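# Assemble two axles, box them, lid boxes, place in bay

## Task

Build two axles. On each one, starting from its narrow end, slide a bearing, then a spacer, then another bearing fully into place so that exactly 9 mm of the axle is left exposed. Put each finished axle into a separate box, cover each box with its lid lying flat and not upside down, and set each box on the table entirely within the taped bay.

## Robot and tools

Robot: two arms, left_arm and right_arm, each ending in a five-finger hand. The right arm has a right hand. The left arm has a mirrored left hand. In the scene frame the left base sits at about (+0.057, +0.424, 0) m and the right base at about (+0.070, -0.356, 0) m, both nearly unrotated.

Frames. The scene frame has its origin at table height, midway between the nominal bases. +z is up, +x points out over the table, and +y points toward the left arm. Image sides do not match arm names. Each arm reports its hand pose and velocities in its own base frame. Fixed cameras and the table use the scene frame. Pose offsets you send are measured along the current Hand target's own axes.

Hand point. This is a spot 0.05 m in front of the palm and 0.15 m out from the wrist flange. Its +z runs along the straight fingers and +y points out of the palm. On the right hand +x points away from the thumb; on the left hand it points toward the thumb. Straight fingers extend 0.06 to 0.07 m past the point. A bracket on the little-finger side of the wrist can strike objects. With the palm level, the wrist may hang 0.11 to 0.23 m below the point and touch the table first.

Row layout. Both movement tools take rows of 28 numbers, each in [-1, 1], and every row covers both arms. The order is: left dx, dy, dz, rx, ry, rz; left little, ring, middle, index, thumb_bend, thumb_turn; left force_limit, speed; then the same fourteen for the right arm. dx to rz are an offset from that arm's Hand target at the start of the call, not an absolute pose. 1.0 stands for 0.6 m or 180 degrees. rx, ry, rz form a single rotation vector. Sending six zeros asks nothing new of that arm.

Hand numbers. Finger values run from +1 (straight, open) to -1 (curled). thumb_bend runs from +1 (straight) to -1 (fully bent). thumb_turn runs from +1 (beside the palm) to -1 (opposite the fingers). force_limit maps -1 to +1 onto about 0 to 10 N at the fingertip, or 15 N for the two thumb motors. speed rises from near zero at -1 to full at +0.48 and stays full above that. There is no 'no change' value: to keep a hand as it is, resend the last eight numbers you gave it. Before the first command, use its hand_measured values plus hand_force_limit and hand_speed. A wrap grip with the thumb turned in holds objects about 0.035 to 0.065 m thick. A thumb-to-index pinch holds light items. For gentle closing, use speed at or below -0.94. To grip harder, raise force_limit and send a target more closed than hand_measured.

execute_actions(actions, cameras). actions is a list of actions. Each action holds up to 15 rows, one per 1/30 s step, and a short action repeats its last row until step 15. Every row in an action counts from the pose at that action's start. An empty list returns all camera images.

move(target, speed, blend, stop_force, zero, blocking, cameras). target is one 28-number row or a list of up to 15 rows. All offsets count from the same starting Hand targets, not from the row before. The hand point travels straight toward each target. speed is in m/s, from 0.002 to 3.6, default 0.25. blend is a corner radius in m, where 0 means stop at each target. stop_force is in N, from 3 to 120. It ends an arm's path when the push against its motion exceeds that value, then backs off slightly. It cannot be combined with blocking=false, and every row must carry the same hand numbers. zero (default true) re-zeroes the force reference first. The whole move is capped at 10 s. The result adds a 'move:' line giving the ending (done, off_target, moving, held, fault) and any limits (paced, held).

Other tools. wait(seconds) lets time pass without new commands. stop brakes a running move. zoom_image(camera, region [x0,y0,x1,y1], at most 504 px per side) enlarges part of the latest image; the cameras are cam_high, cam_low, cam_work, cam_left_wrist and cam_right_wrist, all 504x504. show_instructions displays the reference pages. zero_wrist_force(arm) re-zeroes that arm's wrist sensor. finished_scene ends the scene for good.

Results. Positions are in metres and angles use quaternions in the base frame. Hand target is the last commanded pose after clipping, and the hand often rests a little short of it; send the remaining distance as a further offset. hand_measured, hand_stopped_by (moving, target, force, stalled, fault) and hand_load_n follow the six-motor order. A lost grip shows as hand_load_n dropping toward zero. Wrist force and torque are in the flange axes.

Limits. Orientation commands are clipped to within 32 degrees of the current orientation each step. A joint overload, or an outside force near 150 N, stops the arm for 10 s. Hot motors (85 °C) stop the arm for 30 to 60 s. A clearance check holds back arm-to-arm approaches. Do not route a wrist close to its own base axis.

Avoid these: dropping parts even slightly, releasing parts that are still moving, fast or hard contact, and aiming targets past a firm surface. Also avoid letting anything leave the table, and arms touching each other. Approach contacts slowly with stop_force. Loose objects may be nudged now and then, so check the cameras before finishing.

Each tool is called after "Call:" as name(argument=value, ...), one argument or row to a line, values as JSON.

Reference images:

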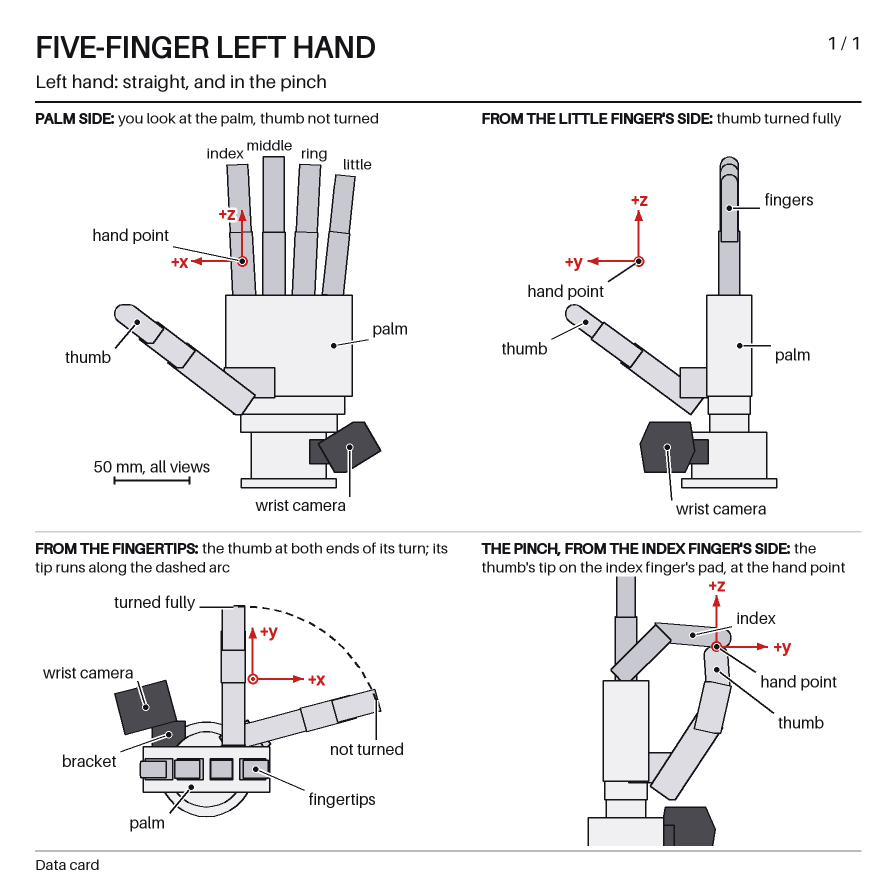

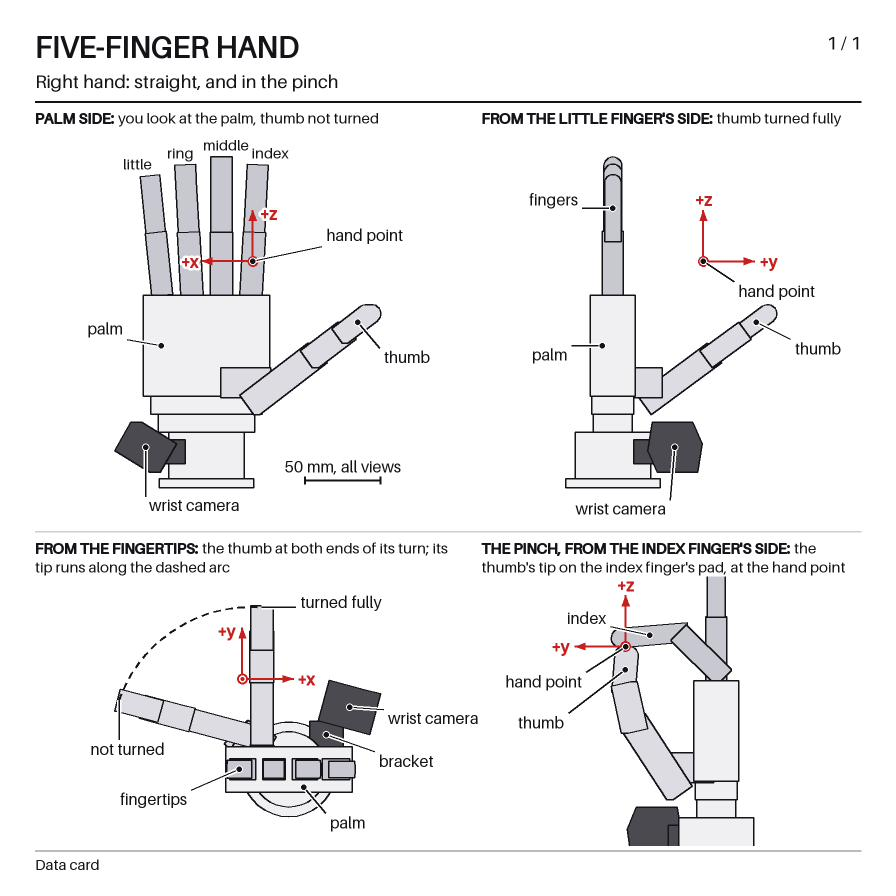

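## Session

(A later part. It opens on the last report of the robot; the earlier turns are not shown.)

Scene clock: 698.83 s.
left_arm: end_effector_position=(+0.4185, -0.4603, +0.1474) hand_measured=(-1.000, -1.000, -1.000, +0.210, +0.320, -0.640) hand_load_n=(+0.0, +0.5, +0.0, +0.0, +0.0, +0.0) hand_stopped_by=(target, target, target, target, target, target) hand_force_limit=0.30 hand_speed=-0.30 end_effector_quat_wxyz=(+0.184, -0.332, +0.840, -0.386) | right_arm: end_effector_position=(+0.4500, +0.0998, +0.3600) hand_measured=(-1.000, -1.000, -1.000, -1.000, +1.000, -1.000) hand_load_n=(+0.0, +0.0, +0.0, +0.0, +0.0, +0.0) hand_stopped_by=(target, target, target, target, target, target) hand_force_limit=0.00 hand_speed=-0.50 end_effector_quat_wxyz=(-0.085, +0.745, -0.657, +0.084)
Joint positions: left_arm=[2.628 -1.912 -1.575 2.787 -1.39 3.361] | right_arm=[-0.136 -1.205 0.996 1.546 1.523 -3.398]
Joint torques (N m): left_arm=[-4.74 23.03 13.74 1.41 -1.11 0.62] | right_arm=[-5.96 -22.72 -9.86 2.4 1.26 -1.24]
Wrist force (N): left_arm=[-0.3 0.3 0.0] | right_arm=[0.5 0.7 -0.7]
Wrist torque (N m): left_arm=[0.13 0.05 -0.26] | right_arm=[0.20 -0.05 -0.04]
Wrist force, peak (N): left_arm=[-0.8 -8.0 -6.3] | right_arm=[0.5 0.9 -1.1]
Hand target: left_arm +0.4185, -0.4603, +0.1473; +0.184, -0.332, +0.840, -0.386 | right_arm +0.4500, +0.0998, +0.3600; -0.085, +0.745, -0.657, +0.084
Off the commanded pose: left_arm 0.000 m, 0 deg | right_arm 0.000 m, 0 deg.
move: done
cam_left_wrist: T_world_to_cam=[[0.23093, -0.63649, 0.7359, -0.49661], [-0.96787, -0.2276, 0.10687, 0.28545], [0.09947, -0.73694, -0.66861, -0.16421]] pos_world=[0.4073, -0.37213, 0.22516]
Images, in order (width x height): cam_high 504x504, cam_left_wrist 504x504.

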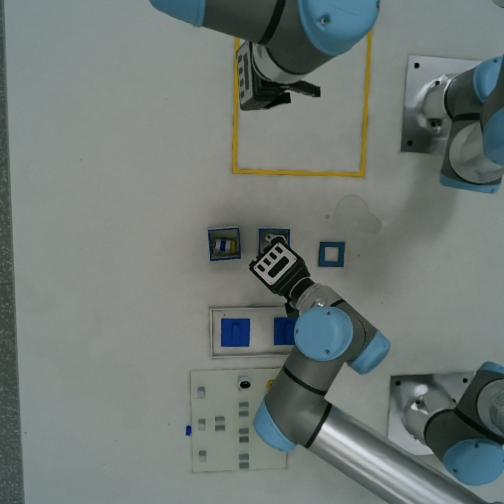

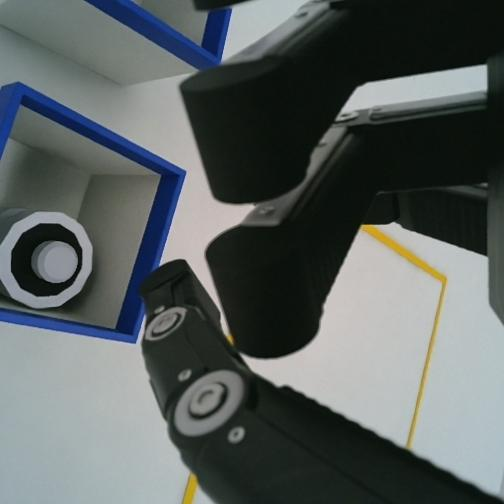

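Call:
wait(
  seconds=0,
  cameras=["cam_low","cam_work"],
)

Call:
zoom_image(
  camera="cam_low",
  region=[260, 230, 350, 300],
)

Call:
zoom_image(
  camera="cam_work",
  region=[310, 240, 410, 360],
)

Scene clock: 699.10 s.
left_arm: end_effector_position=(+0.4185, -0.4603, +0.1473) hand_measured=(-1.000, -1.000, -1.000, +0.210, +0.320, -0.640) hand_load_n=(+0.0, +0.0, +0.0, -0.5, +0.0, +0.0) hand_stopped_by=(target, target, target, target, target, target) hand_force_limit=0.30 hand_speed=-0.30 end_effector_quat_wxyz=(+0.184, -0.332, +0.840, -0.386) | right_arm: end_effector_position=(+0.4500, +0.0998, +0.3600) hand_measured=(-1.000, -1.000, -1.000, -1.000, +1.000, -1.000) hand_load_n=(+0.5, +0.0, +0.0, +0.0, +0.0, +0.0) hand_stopped_by=(target, target, target, target, target, target) hand_force_limit=0.00 hand_speed=-0.50 end_effector_quat_wxyz=(-0.085, +0.745, -0.657, +0.084)
Joint positions: left_arm=[2.628 -1.912 -1.575 2.787 -1.39 3.361] | right_arm=[-0.136 -1.205 0.996 1.546 1.523 -3.398]
Joint torques (N m): left_arm=[-5 23.39 13.86 -0.26 -1.1 2] | right_arm=[-5.72 -21.54 -11.31 2.59 1.32 -1.04]
Wrist force (N): left_arm=[-0.3 0.2 0.0] | right_arm=[0.7 0.9 -0.9]
Wrist torque (N m): left_arm=[0.12 0.06 -0.27] | right_arm=[0.24 -0.10 -0.02]
Wrist force, peak (N): left_arm=[-0.5 0.3 0.3] | right_arm=[0.7 0.9 -0.9]
Hand target: left_arm +0.4185, -0.4603, +0.1473; +0.184, -0.332, +0.840, -0.386 | right_arm +0.4500, +0.0998, +0.3600; -0.085, +0.745, -0.657, +0.084
Off the commanded pose: left_arm 0.000 m, 0 deg | right_arm 0.000 m, 0 deg.

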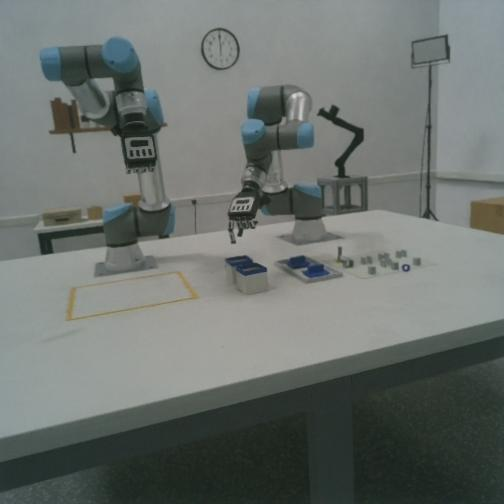

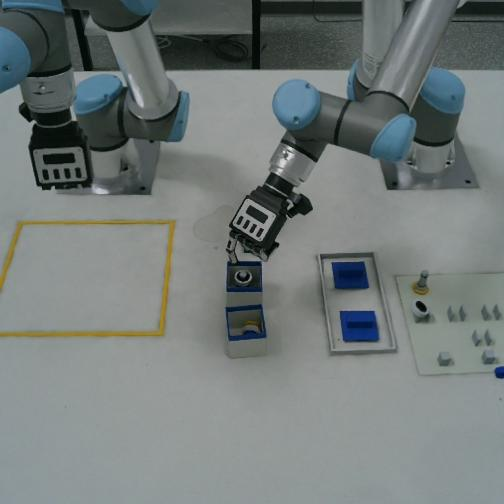

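Scaled by 5.600 from the camera's image (finer frame: 720x720).

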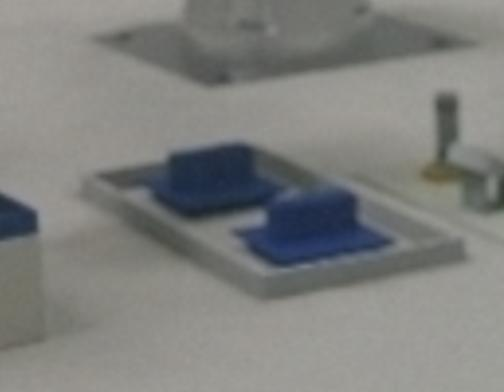

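Scaled by 4.200 from the camera's image (finer frame: 720x720).

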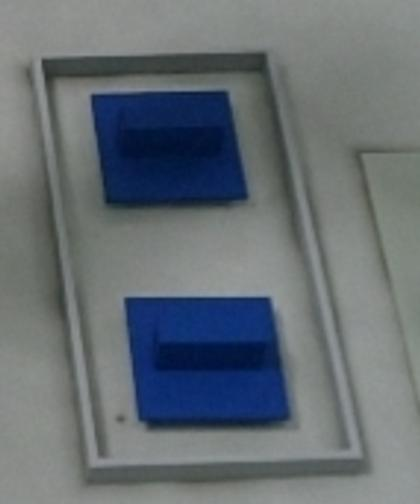

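Call:
move(
  target=[-0.1939,0.2698,-0.1876,0.0724,-0.2009,-0.1187,1,1,1,0.4,0.23,-0.64,0.3,-0.3,0,0,0,0,0,0,-1,-1,-1,-1,1,-1,0,-0.5],
  speed=0.25,
  cameras=["cam_left_wrist","cam_high"],
)

Call:
zoom_image(
  camera="cam_high",
  region=[170, 200, 320, 350],
)

Call:
zoom_image(
  camera="cam_left_wrist",
  region=[0, 0, 400, 450],
)

Scene clock: 702.03 s.
left_arm: end_effector_position=(+0.3701, -0.2417, +0.1000) hand_measured=(+1.000, +1.000, +1.000, +0.400, +0.230, -0.640) hand_load_n=(+0.0, -0.5, -0.5, +0.0, +0.0, +0.0) hand_stopped_by=(target, target, target, target, target, target) hand_force_limit=0.30 hand_speed=-0.30 end_effector_quat_wxyz=(+0.396, -0.560, +0.619, -0.383) | right_arm: end_effector_position=(+0.4500, +0.0998, +0.3600) hand_measured=(-1.000, -1.000, -1.000, -1.000, +1.000, -1.000) hand_load_n=(+0.0, +0.0, +0.0, +0.0, +0.0, +0.5) hand_stopped_by=(target, target, target, target, target, target) hand_force_limit=0.00 hand_speed=-0.50 end_effector_quat_wxyz=(-0.085, +0.745, -0.657, +0.084)
Joint positions: left_arm=[2.767 -1.478 -2.32 3.373 -1.884 3.071] | right_arm=[-0.136 -1.205 0.996 1.546 1.523 -3.398]
Joint torques (N m): left_arm=[-8.17 0.51 12.86 -1.3 -0.7 1.83] | right_arm=[-7.04 -22.05 -9.74 2.31 1.49 -1.15]
Wrist force (N): left_arm=[0.0 0.4 0.1] | right_arm=[0.4 0.4 -1.1]
Wrist torque (N m): left_arm=[0.14 0.01 -0.24] | right_arm=[0.17 -0.03 -0.06]
Wrist force, peak (N): left_arm=[-1.2 1.3 -0.2] | right_arm=[0.7 1.0 -0.9]
Hand target: left_arm +0.3700, -0.2417, +0.0999; +0.396, -0.560, +0.619, -0.383 | right_arm +0.4500, +0.0998, +0.3600; -0.085, +0.745, -0.657, +0.084
Off the commanded pose: left_arm 0.000 m, 0 deg | right_arm 0.000 m, 0 deg.
move: done
cam_left_wrist: T_world_to_cam=[[0.3633, -0.32055, 0.87479, -0.29793], [-0.58862, -0.80678, -0.05117, 0.02888], [0.72217, -0.49633, -0.48179, -0.22095]] pos_world=[0.2848, -0.18186, 0.15565]
Images, in order (width x height): cam_high 504x504, cam_left_wrist 504x504.

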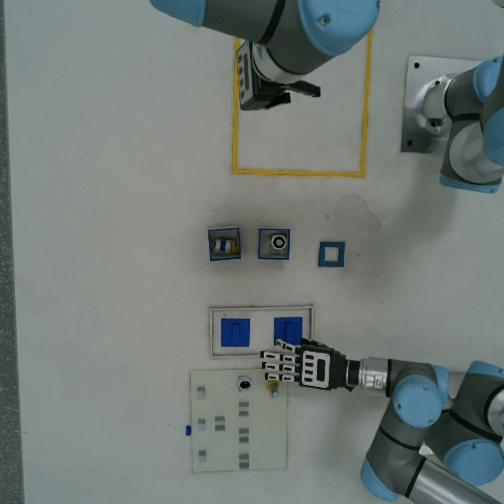

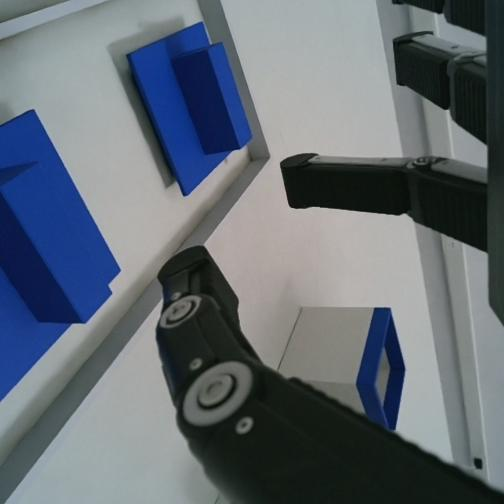

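Scaled by 3.360 from the camera's image (finer frame: 720x720).

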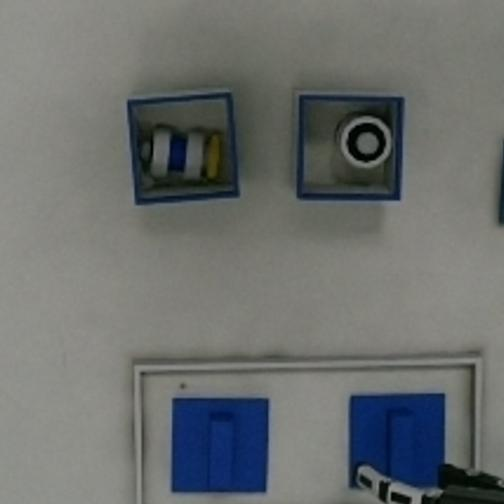

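Scaled by 1.120 from the camera's image (finer frame: 720x720).

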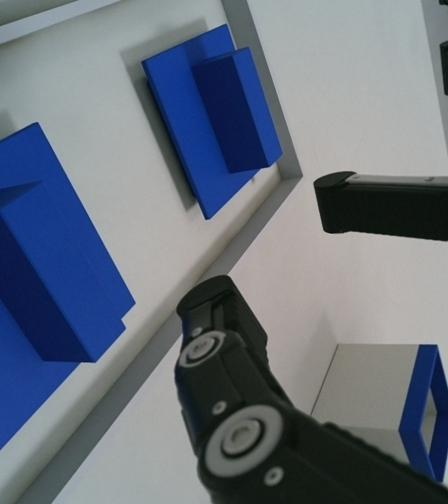

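Call:
zoom_image(
  camera="cam_left_wrist",
  region=[0, 90, 180, 410],
)

Call:
zoom_image(
  camera="cam_left_wrist",
  region=[110, 10, 270, 210],
)

Scaled by 1.575 from the camera's image (finer frame: 720x720).

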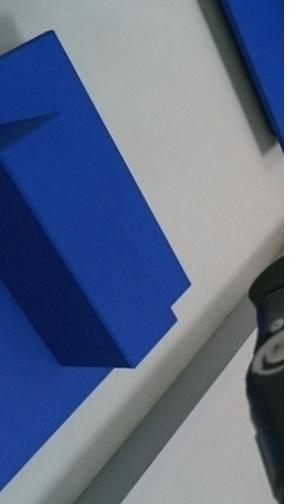

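Scaled by 2.520 from the camera's image (finer frame: 720x720).

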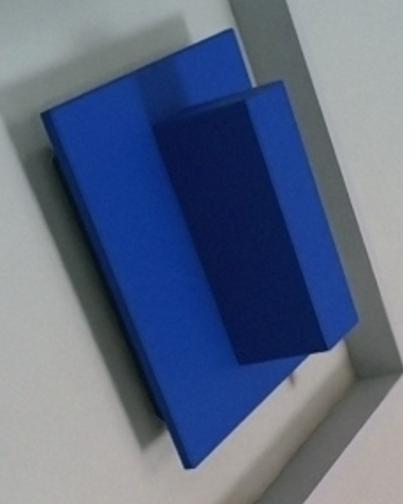

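Call:
move(
  target=[
    [0.0067,0.1002,0.0430,0,0,0,1,1,1,0.4,0.23,-0.64,0.3,-0.3,0,0,0,0,0,0,-1,-1,-1,-1,1,-1,0,-0.5],
    [0.0063,0.0976,0.0491,0,0,0,1,1,1,0.4,0.23,-0.64,0.3,-0.3,0,0,0,0,0,0,-1,-1,-1,-1,1,-1,0,-0.5],
    [0.0063,0.0976,0.0491,0,0,0,1,1,1,-0.25,0.23,-0.64,0.0,-0.85,0,0,0,0,0,0,-1,-1,-1,-1,1,-1,0,-0.5],
    [0.0012,0.0211,0.0163,0,0,0,1,1,1,-0.25,0.23,-0.64,0.0,-0.85,0,0,0,0,0,0,-1,-1,-1,-1,1,-1,0,-0.5],
  ],
  speed=[0.12,0.04,0.04,0.1],
  cameras=["cam_left_wrist"],
)

Scene clock: 706.40 s.
left_arm: end_effector_position=(+0.3741, -0.2417, +0.0844) hand_measured=(+1.000, +1.000, +1.000, -0.056, +0.230, -0.640) hand_load_n=(+0.0, +0.0, +0.0, +4.0, +2.5, -0.5) hand_stopped_by=(target, target, target, force, target, target) hand_force_limit=0.00 hand_speed=-0.85 end_effector_quat_wxyz=(+0.396, -0.560, +0.619, -0.383) | right_arm: end_effector_position=(+0.4500, +0.0998, +0.3600) hand_measured=(-1.000, -1.000, -1.000, -1.000, +1.000, -1.000) hand_load_n=(+0.5, +0.0, +0.5, +0.0, +0.0, +0.0) hand_stopped_by=(target, target, target, target, target, target) hand_force_limit=0.00 hand_speed=-0.50 end_effector_quat_wxyz=(-0.085, +0.745, -0.657, +0.084)
Joint positions: left_arm=[2.773 -1.517 -2.336 3.429 -1.879 3.074] | right_arm=[-0.136 -1.205 0.996 1.546 1.523 -3.398]
Joint torques (N m): left_arm=[4.52 5.41 10.04 0.81 1.32 -1.94] | right_arm=[-5.58 -22.17 -10.15 2.61 1.39 -0.89]
Wrist force (N): left_arm=[-0.1 1.0 0.4] | right_arm=[0.1 0.6 -0.8]
Wrist torque (N m): left_arm=[0.17 0.04 -0.23] | right_arm=[0.20 0.00 -0.06]
Wrist force, peak (N): left_arm=[0.0 1.9 0.5] | right_arm=[0.3 0.7 -1.4]
Hand target: left_arm +0.3741, -0.2416, +0.0844; +0.396, -0.560, +0.619, -0.383 | right_arm +0.4500, +0.0998, +0.3600; -0.085, +0.745, -0.657, +0.084
Off the commanded pose: left_arm 0.000 m, 0 deg | right_arm 0.000 m, 0 deg.
move: done
cam_left_wrist: T_world_to_cam=[[0.36327, -0.32059, 0.87479, -0.28573], [-0.58864, -0.80677, -0.05122, 0.03045], [0.72217, -0.49633, -0.48179, -0.23135]] pos_world=[0.2888, -0.18186, 0.14005]

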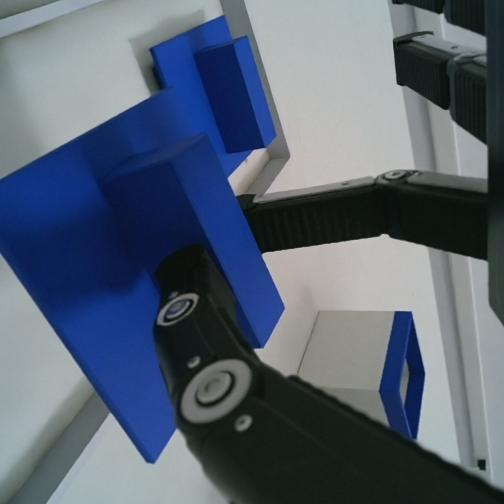

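Call:
move(
  target=[0.3655,-0.1205,0.0523,0.0278,0,0,1,1,1,-0.25,0.23,-0.64,0.0,-0.85,0,0,0,0,0,0,-1,-1,-1,-1,1,-1,0,-0.5],
  speed=0.2,
  cameras=["cam_left_wrist","cam_high","cam_low"],
)

Call:
zoom_image(
  camera="cam_high",
  region=[200, 200, 320, 320],
)

Call:
zoom_image(
  camera="cam_low",
  region=[200, 220, 300, 320],
)

Scene clock: 710.07 s.
left_arm: end_effector_position=(+0.4180, -0.4669, +0.1245) hand_measured=(+1.000, +1.000, +1.000, -0.056, +0.230, -0.640) hand_load_n=(+0.0, +0.0, -0.5, +4.0, +2.5, -0.5) hand_stopped_by=(target, target, target, force, target, target) hand_force_limit=0.00 hand_speed=-0.85 end_effector_quat_wxyz=(+0.420, -0.542, +0.602, -0.409) | right_arm: end_effector_position=(+0.4500, +0.0998, +0.3600) hand_measured=(-1.000, -1.000, -1.000, -1.000, +1.000, -1.000) hand_load_n=(+0.0, +0.5, +0.0, +0.0, +0.0, +0.0) hand_stopped_by=(target, target, target, target, target, target) hand_force_limit=0.00 hand_speed=-0.50 end_effector_quat_wxyz=(-0.085, +0.745, -0.657, +0.084)
Joint positions: left_arm=[2.29 -1.968 -1.718 3.241 -2.332 2.89] | right_arm=[-0.136 -1.205 0.996 1.546 1.523 -3.398]
Joint torques (N m): left_arm=[0.03 43.28 24.31 2.34 0.2 2.47] | right_arm=[-5.76 -22.44 -10.87 2.46 1.18 -1.04]
Wrist force (N): left_arm=[0.3 0.9 -0.2] | right_arm=[0.3 0.7 -0.7]
Wrist torque (N m): left_arm=[0.19 -0.04 -0.07] | right_arm=[0.19 -0.02 -0.04]
Wrist force, peak (N): left_arm=[-1.9 1.4 0.1] | right_arm=[0.8 0.8 -1.1]
Hand target: left_arm +0.4180, -0.4669, +0.1246; +0.420, -0.542, +0.602, -0.409 | right_arm +0.4500, +0.0998, +0.3600; -0.085, +0.745, -0.657, +0.084
Off the commanded pose: left_arm 0.000 m, 0 deg | right_arm 0.000 m, 0 deg.
move: done
cam_left_wrist: T_world_to_cam=[[0.28445, -0.31789, 0.90445, -0.3784], [-0.5865, -0.80399, -0.09813, -0.11702], [0.75836, -0.50255, -0.41513, -0.38179]] pos_world=[0.32854, -0.40624, 0.17227]
Images, in order (width x height): cam_high 504x504, cam_low 504x504, cam_left_wrist 504x504.

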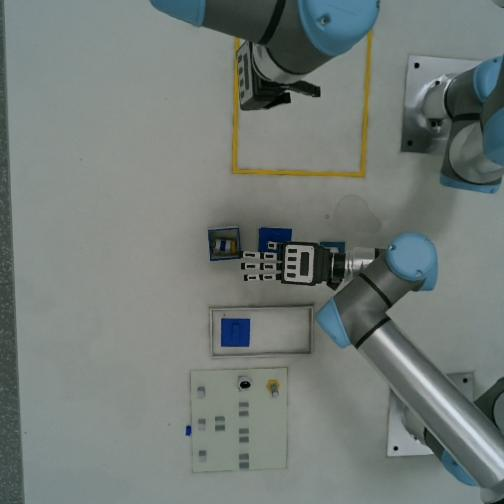

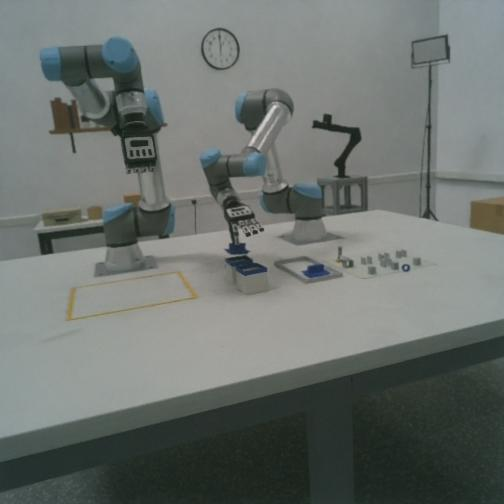

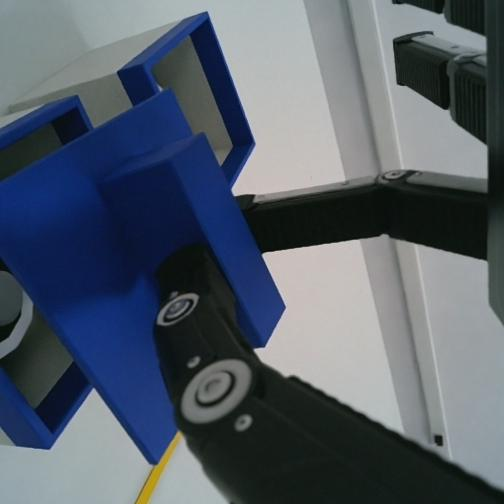

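Scaled by 4.200 from the camera's image (finer frame: 720x720).

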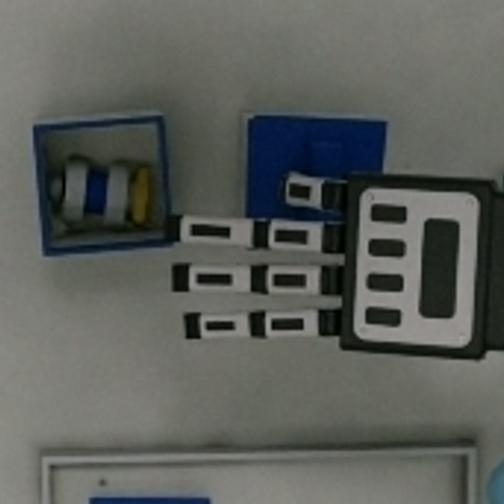

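Scaled by 5.040 from the camera's image (finer frame: 720x720).

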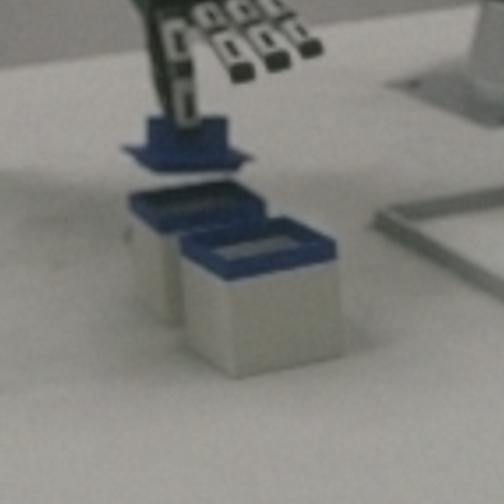

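Call:
zoom_image(
  camera="cam_low",
  region=[215, 235, 275, 295],
)

Call:
zoom_image(
  camera="cam_high",
  region=[245, 215, 305, 275],
)

Scaled by 8.400 from the camera's image (finer frame: 720x720).

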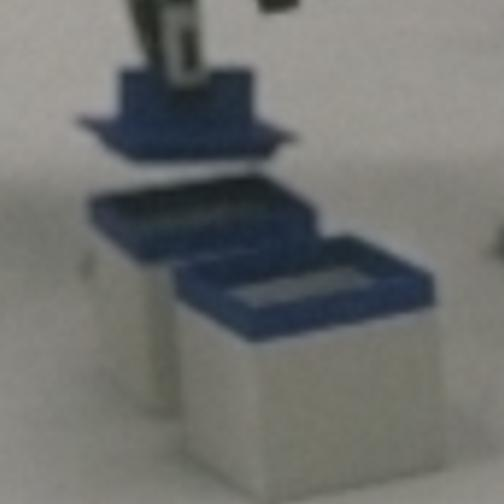

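Scaled by 8.400 from the camera's image (finer frame: 720x720).

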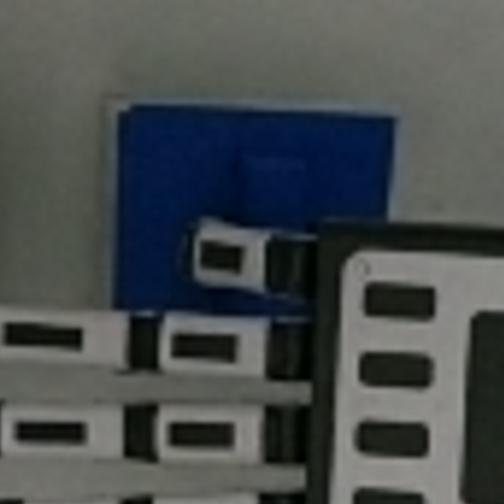

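Call:
move(
  target=[0.0003,0.0338,0.0094,0,0,0,1,1,1,-0.25,0.23,-0.64,0.0,-0.85,0,0,0,0,0,0,-1,-1,-1,-1,1,-1,0,-0.5],
  speed=0.1,
  cameras=["cam_left_wrist","cam_high","cam_low"],
)

Call:
zoom_image(
  camera="cam_high",
  region=[245, 215, 305, 275],
)

Call:
zoom_image(
  camera="cam_low",
  region=[215, 235, 275, 295],
)

Call:
zoom_image(
  camera="cam_left_wrist",
  region=[0, 60, 300, 480],
)

Scene clock: 713.20 s.
left_arm: end_effector_position=(+0.4171, -0.4657, +0.1035) hand_measured=(+1.000, +1.000, +1.000, -0.056, +0.230, -0.640) hand_load_n=(+0.0, +0.0, +0.0, +4.0, +2.5, -0.5) hand_stopped_by=(target, target, target, force, target, target) hand_force_limit=0.00 hand_speed=-0.85 end_effector_quat_wxyz=(+0.420, -0.542, +0.602, -0.409) | right_arm: end_effector_position=(+0.4500, +0.0998, +0.3600) hand_measured=(-1.000, -1.000, -1.000, -1.000, +1.000, -1.000) hand_load_n=(+0.0, +0.0, +0.0, +0.0, +0.0, +0.0) hand_stopped_by=(target, target, target, target, target, target) hand_force_limit=0.00 hand_speed=-0.50 end_effector_quat_wxyz=(-0.085, +0.745, -0.657, +0.084)
Joint positions: left_arm=[2.29 -1.992 -1.745 3.292 -2.332 2.89] | right_arm=[-0.136 -1.205 0.996 1.546 1.523 -3.398]
Joint torques (N m): left_arm=[8.14 52.54 22.76 -2.04 1.22 2.26] | right_arm=[-6.63 -22.94 -9.94 2.49 1.25 -1.18]
Wrist force (N): left_arm=[0.2 0.8 -0.2] | right_arm=[0.5 0.8 -0.9]
Wrist torque (N m): left_arm=[0.19 -0.02 -0.11] | right_arm=[0.22 -0.05 -0.03]
Wrist force, peak (N): left_arm=[0.2 2.0 0.2] | right_arm=[0.3 1.0 -1.3]
Hand target: left_arm +0.4171, -0.4657, +0.1036; +0.420, -0.542, +0.602, -0.409 | right_arm +0.4500, +0.0998, +0.3600; -0.085, +0.745, -0.657, +0.084
Off the commanded pose: left_arm 0.000 m, 0 deg | right_arm 0.000 m, 0 deg.
move: done
cam_left_wrist: T_world_to_cam=[[0.28445, -0.31789, 0.90445, -0.3588], [-0.5865, -0.80399, -0.09813, -0.11872], [0.75836, -0.50255, -0.41513, -0.38927]] pos_world=[0.32764, -0.40514, 0.15127]
Images, in order (width x height): cam_high 504x504, cam_low 504x504, cam_left_wrist 504x504.

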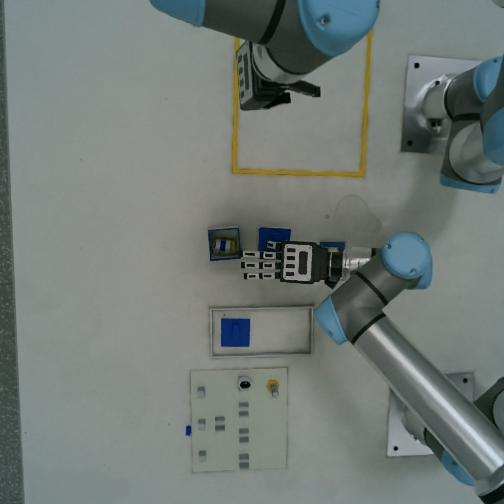

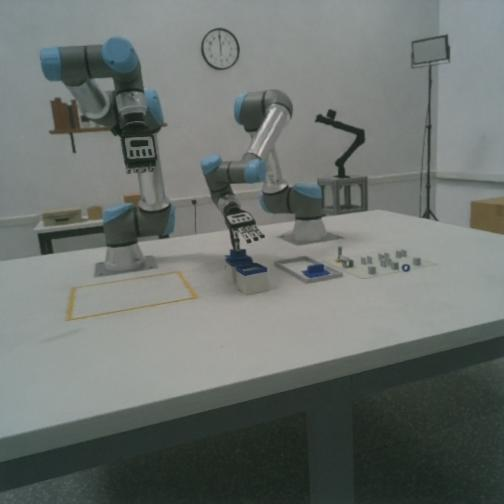

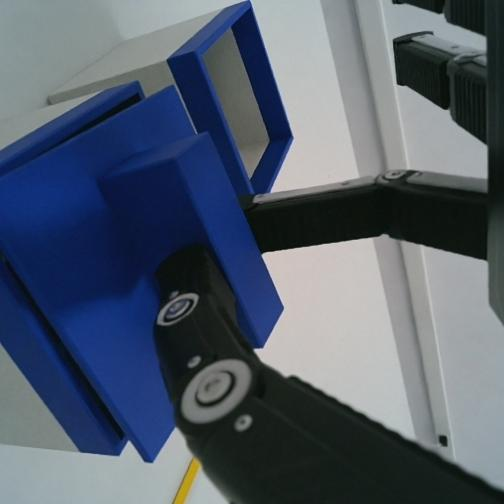

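Scaled by 8.400 from the camera's image (finer frame: 720x720).

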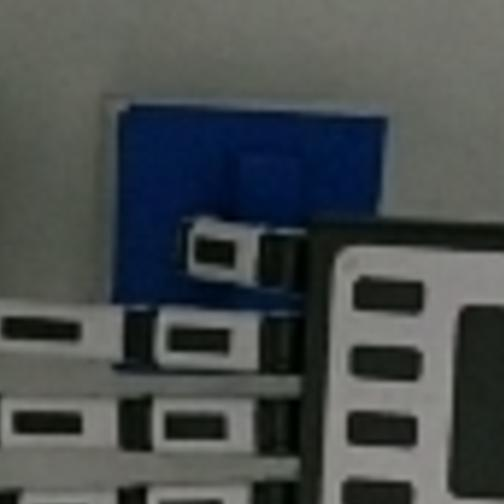

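Scaled by 8.400 from the camera's image (finer frame: 720x720).

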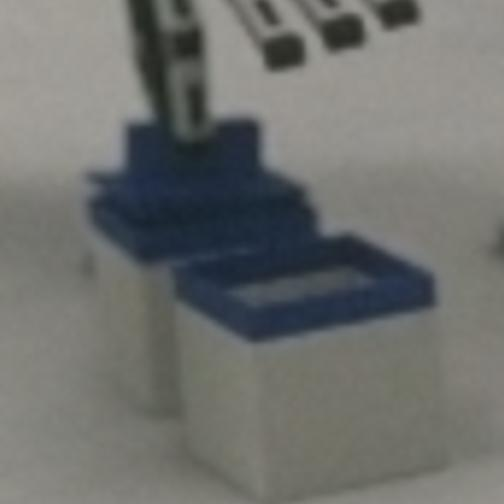

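Scaled by 1.200 from the camera's image (finer frame: 720x720).

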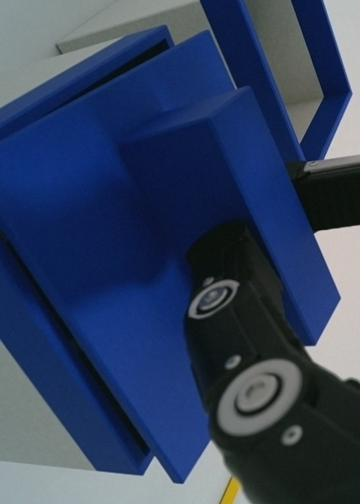

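Call:
move(
  target=[
    [-0.0024,-0.0001,0.0009,-0.0003,-0.0053,-0.0017,1,1,1,-0.25,0.23,-0.64,0.0,-0.85,0,0,0,0,0,0,-1,-1,-1,-1,1,-1,0,-0.5],
    [-0.0015,0.0141,0.0055,-0.0003,-0.0053,-0.0017,1,1,1,-0.25,0.23,-0.64,0.0,-0.85,0,0,0,0,0,0,-1,-1,-1,-1,1,-1,0,-0.5],
  ],
  speed=[0.05,0.015],
  stop_force=4,
  cameras=["cam_left_wrist","cam_high","cam_low"],
)

Call:
zoom_image(
  camera="cam_high",
  region=[245, 215, 305, 275],
)

Call:
zoom_image(
  camera="cam_low",
  region=[215, 235, 275, 295],
)

Call:
zoom_image(
  camera="cam_left_wrist",
  region=[0, 60, 300, 480],
)

Scene clock: 716.63 s.
left_arm: end_effector_position=(+0.4177, -0.4643, +0.0953) hand_measured=(+1.000, +1.000, +1.000, -0.056, +0.230, -0.640) hand_load_n=(+0.0, +0.0, -0.5, +4.0, +2.0, +0.0) hand_stopped_by=(target, target, target, force, target, target) hand_force_limit=0.00 hand_speed=-0.85 end_effector_quat_wxyz=(+0.424, -0.547, +0.597, -0.406) | right_arm: end_effector_position=(+0.4500, +0.0998, +0.3600) hand_measured=(-1.000, -1.000, -1.000, -1.000, +1.000, -1.000) hand_load_n=(+0.0, +0.0, +0.0, +0.0, +0.0, +0.0) hand_stopped_by=(target, target, target, target, target, target) hand_force_limit=0.00 hand_speed=-0.50 end_effector_quat_wxyz=(-0.085, +0.745, -0.657, +0.084)
Joint positions: left_arm=[2.287 -2.009 -1.745 3.301 -2.351 2.878] | right_arm=[-0.136 -1.205 0.996 1.546 1.523 -3.398]
Joint torques (N m): left_arm=[1.58 53.2 23.72 -2.86 0.31 1.74] | right_arm=[-6.07 -21.8 -10.61 2.55 1.06 -0.81]
Wrist force (N): left_arm=[0.0 1.0 -0.3] | right_arm=[0.5 0.7 -0.7]
Wrist torque (N m): left_arm=[0.22 0.01 -0.16] | right_arm=[0.19 -0.06 -0.03]
Wrist force, peak (N): left_arm=[-0.1 -3.7 -0.9] | right_arm=[0.6 1.0 -0.9]
Hand target: left_arm +0.4177, -0.4643, +0.0953; +0.424, -0.547, +0.597, -0.406 (not the last commanded pose) | right_arm +0.4500, +0.0998, +0.3600; -0.085, +0.745, -0.657, +0.084
Off the commanded pose: left_arm 0.001 m, 0 deg | right_arm 0.000 m, 0 deg.
move: contact (left_arm); path passed 1 of 2 targets
cam_left_wrist: T_world_to_cam=[[0.2896, -0.31287, 0.90457, -0.35089], [-0.57232, -0.81411, -0.09836, -0.12866], [0.76719, -0.48922, -0.41483, -0.38999]] pos_world=[0.32717, -0.40531, 0.14297]
Images, in order (width x height): cam_high 504x504, cam_low 504x504, cam_left_wrist 504x504.

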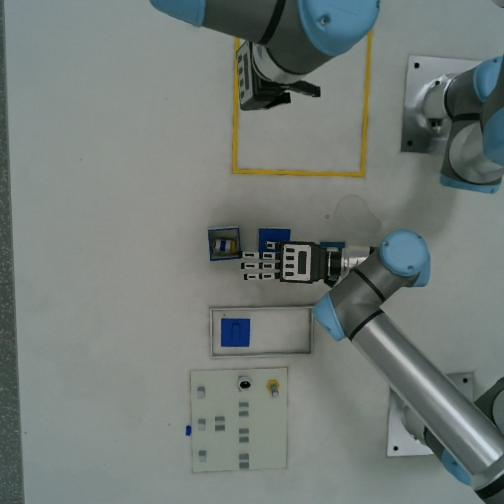

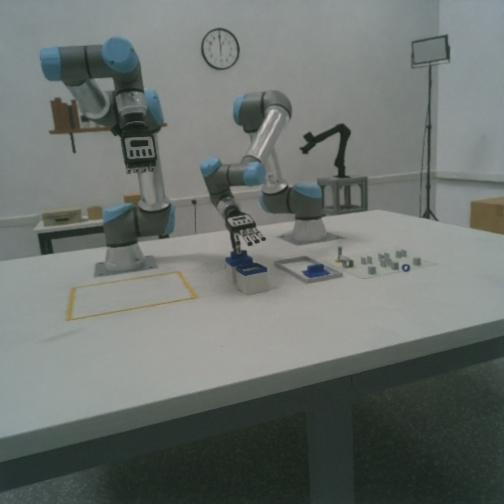

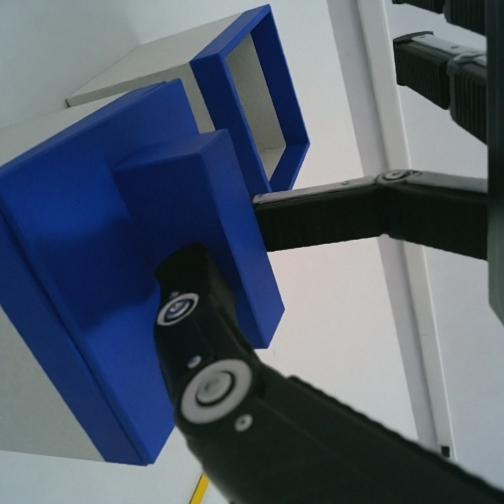

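Scaled by 8.400 from the camera's image (finer frame: 720x720).

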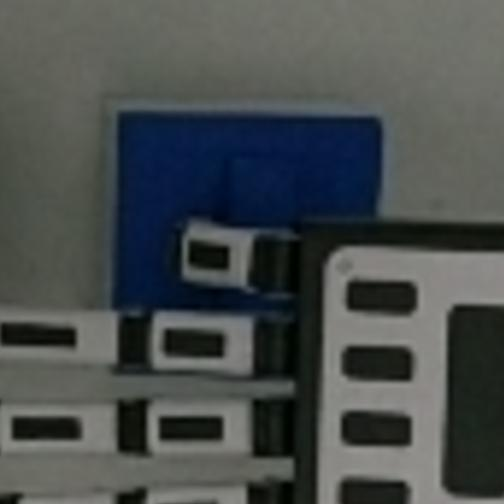

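Scaled by 8.400 from the camera's image (finer frame: 720x720).

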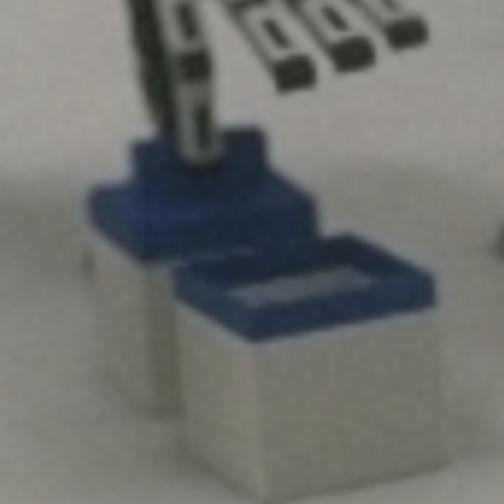

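Scaled by 1.200 from the camera's image (finer frame: 720x720).

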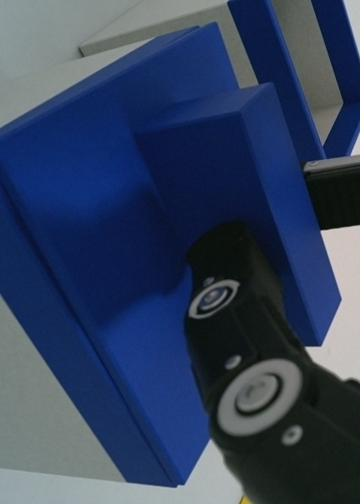

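Call:
execute_actions(
  actions=[],
)

Scene clock: 718.23 s.
left_arm: end_effector_position=(+0.4177, -0.4643, +0.0953) hand_measured=(+1.000, +1.000, +1.000, -0.056, +0.230, -0.640) hand_load_n=(+0.0, +0.0, +0.0, +4.0, +2.0, +0.0) hand_stopped_by=(target, target, target, force, target, target) hand_force_limit=0.00 hand_speed=-0.85 end_effector_quat_wxyz=(+0.424, -0.547, +0.597, -0.406) | right_arm: end_effector_position=(+0.4500, +0.0998, +0.3600) hand_measured=(-1.000, -1.000, -1.000, -1.000, +1.000, -1.000) hand_load_n=(+0.0, +0.0, +0.0, +0.0, +0.0, +0.0) hand_stopped_by=(target, target, target, target, target, target) hand_force_limit=0.00 hand_speed=-0.50 end_effector_quat_wxyz=(-0.085, +0.745, -0.657, +0.084)
Joint positions: left_arm=[2.287 -2.009 -1.745 3.301 -2.351 2.878] | right_arm=[-0.136 -1.205 0.996 1.546 1.523 -3.398]
Joint velocities: within noise
Joint torques (N m): left_arm=[-2.22 52.98 24.13 -2.83 0.48 0.7] | right_arm=[-6.48 -24.11 -11.18 2.44 1.24 -1]
Motor temperatures (°C): left_arm=[34 35 24 35 30 37] | right_arm=[30 31 33 31 32 42]
Wrist force (N): left_arm=[0.3 1.1 -0.1] | right_arm=[0.4 0.7 -0.8]
Wrist torque (N m): left_arm=[0.21 -0.03 -0.14] | right_arm=[0.20 -0.04 -0.04]
Wrist force, peak (N): left_arm=[0.1 1.3 -0.2] | right_arm=[0.5 1.1 -1.1]
Hand target: left_arm +0.4177, -0.4643, +0.0953; +0.424, -0.547, +0.597, -0.406 (not the last commanded pose) | right_arm +0.4500, +0.0998, +0.3600; -0.085, +0.745, -0.657, +0.084
Off the commanded pose: left_arm 0.001 m, 0 deg | right_arm 0.000 m, 0 deg.
camera_calibration:
cam_left_wrist: T_world_to_cam=[[0.2896, -0.31287, 0.90457, -0.35089], [-0.57232, -0.81411, -0.09836, -0.12866], [0.76719, -0.48922, -0.41483, -0.38999]] pos_world=[0.32717, -0.40531, 0.14297]
cam_right_wrist: T_world_to_cam=[[-0.90885, -0.34052, -0.2409, 0.53327], [-0.41629, 0.77676, 0.47259, -0.06938], [0.02619, 0.5298, -0.84772, 0.35478]] pos_world=[0.44649, 0.04751, 0.462]

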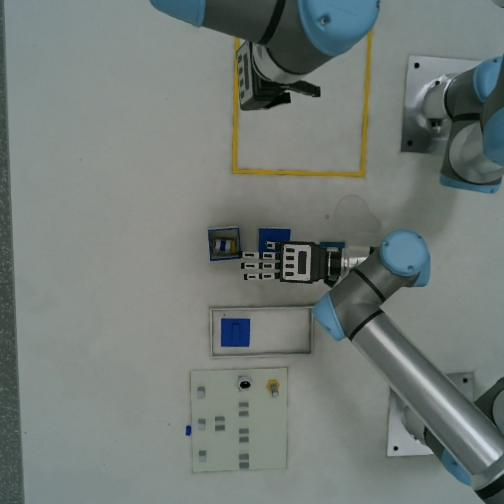

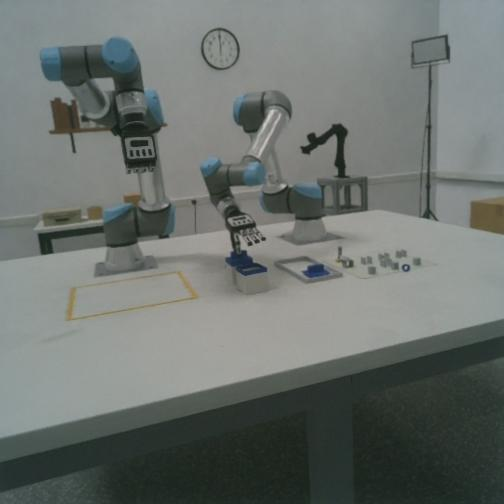

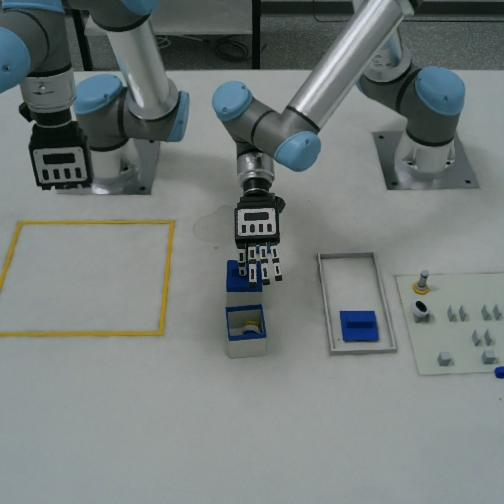

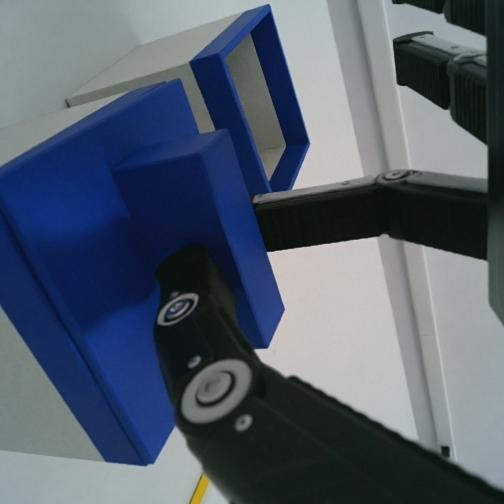

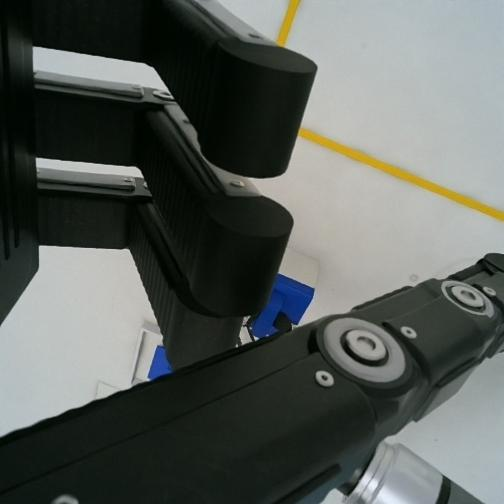

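Call:
zoom_image(
  camera="cam_left_wrist",
  region=[0, 60, 300, 480],
)

Call:
zoom_image(
  camera="cam_low",
  region=[215, 235, 275, 295],
)

Scaled by 1.200 from the camera's image (finer frame: 720x720).

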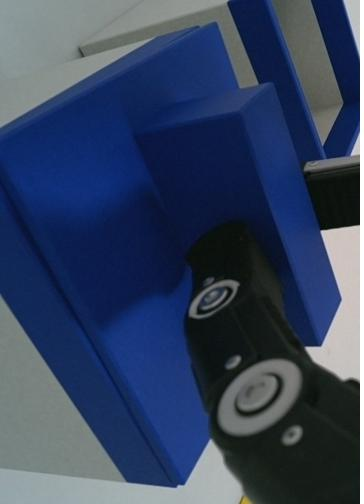

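Scaled by 8.400 from the camera's image (finer frame: 720x720).

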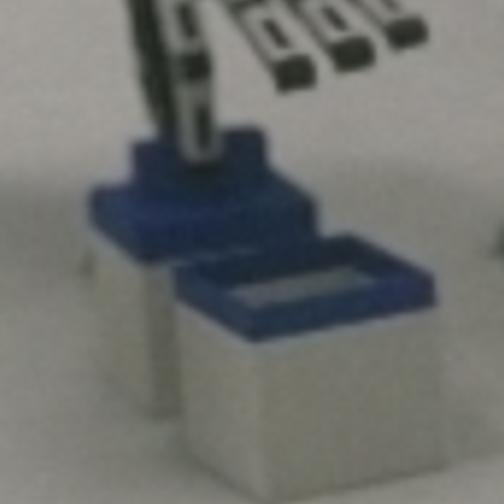

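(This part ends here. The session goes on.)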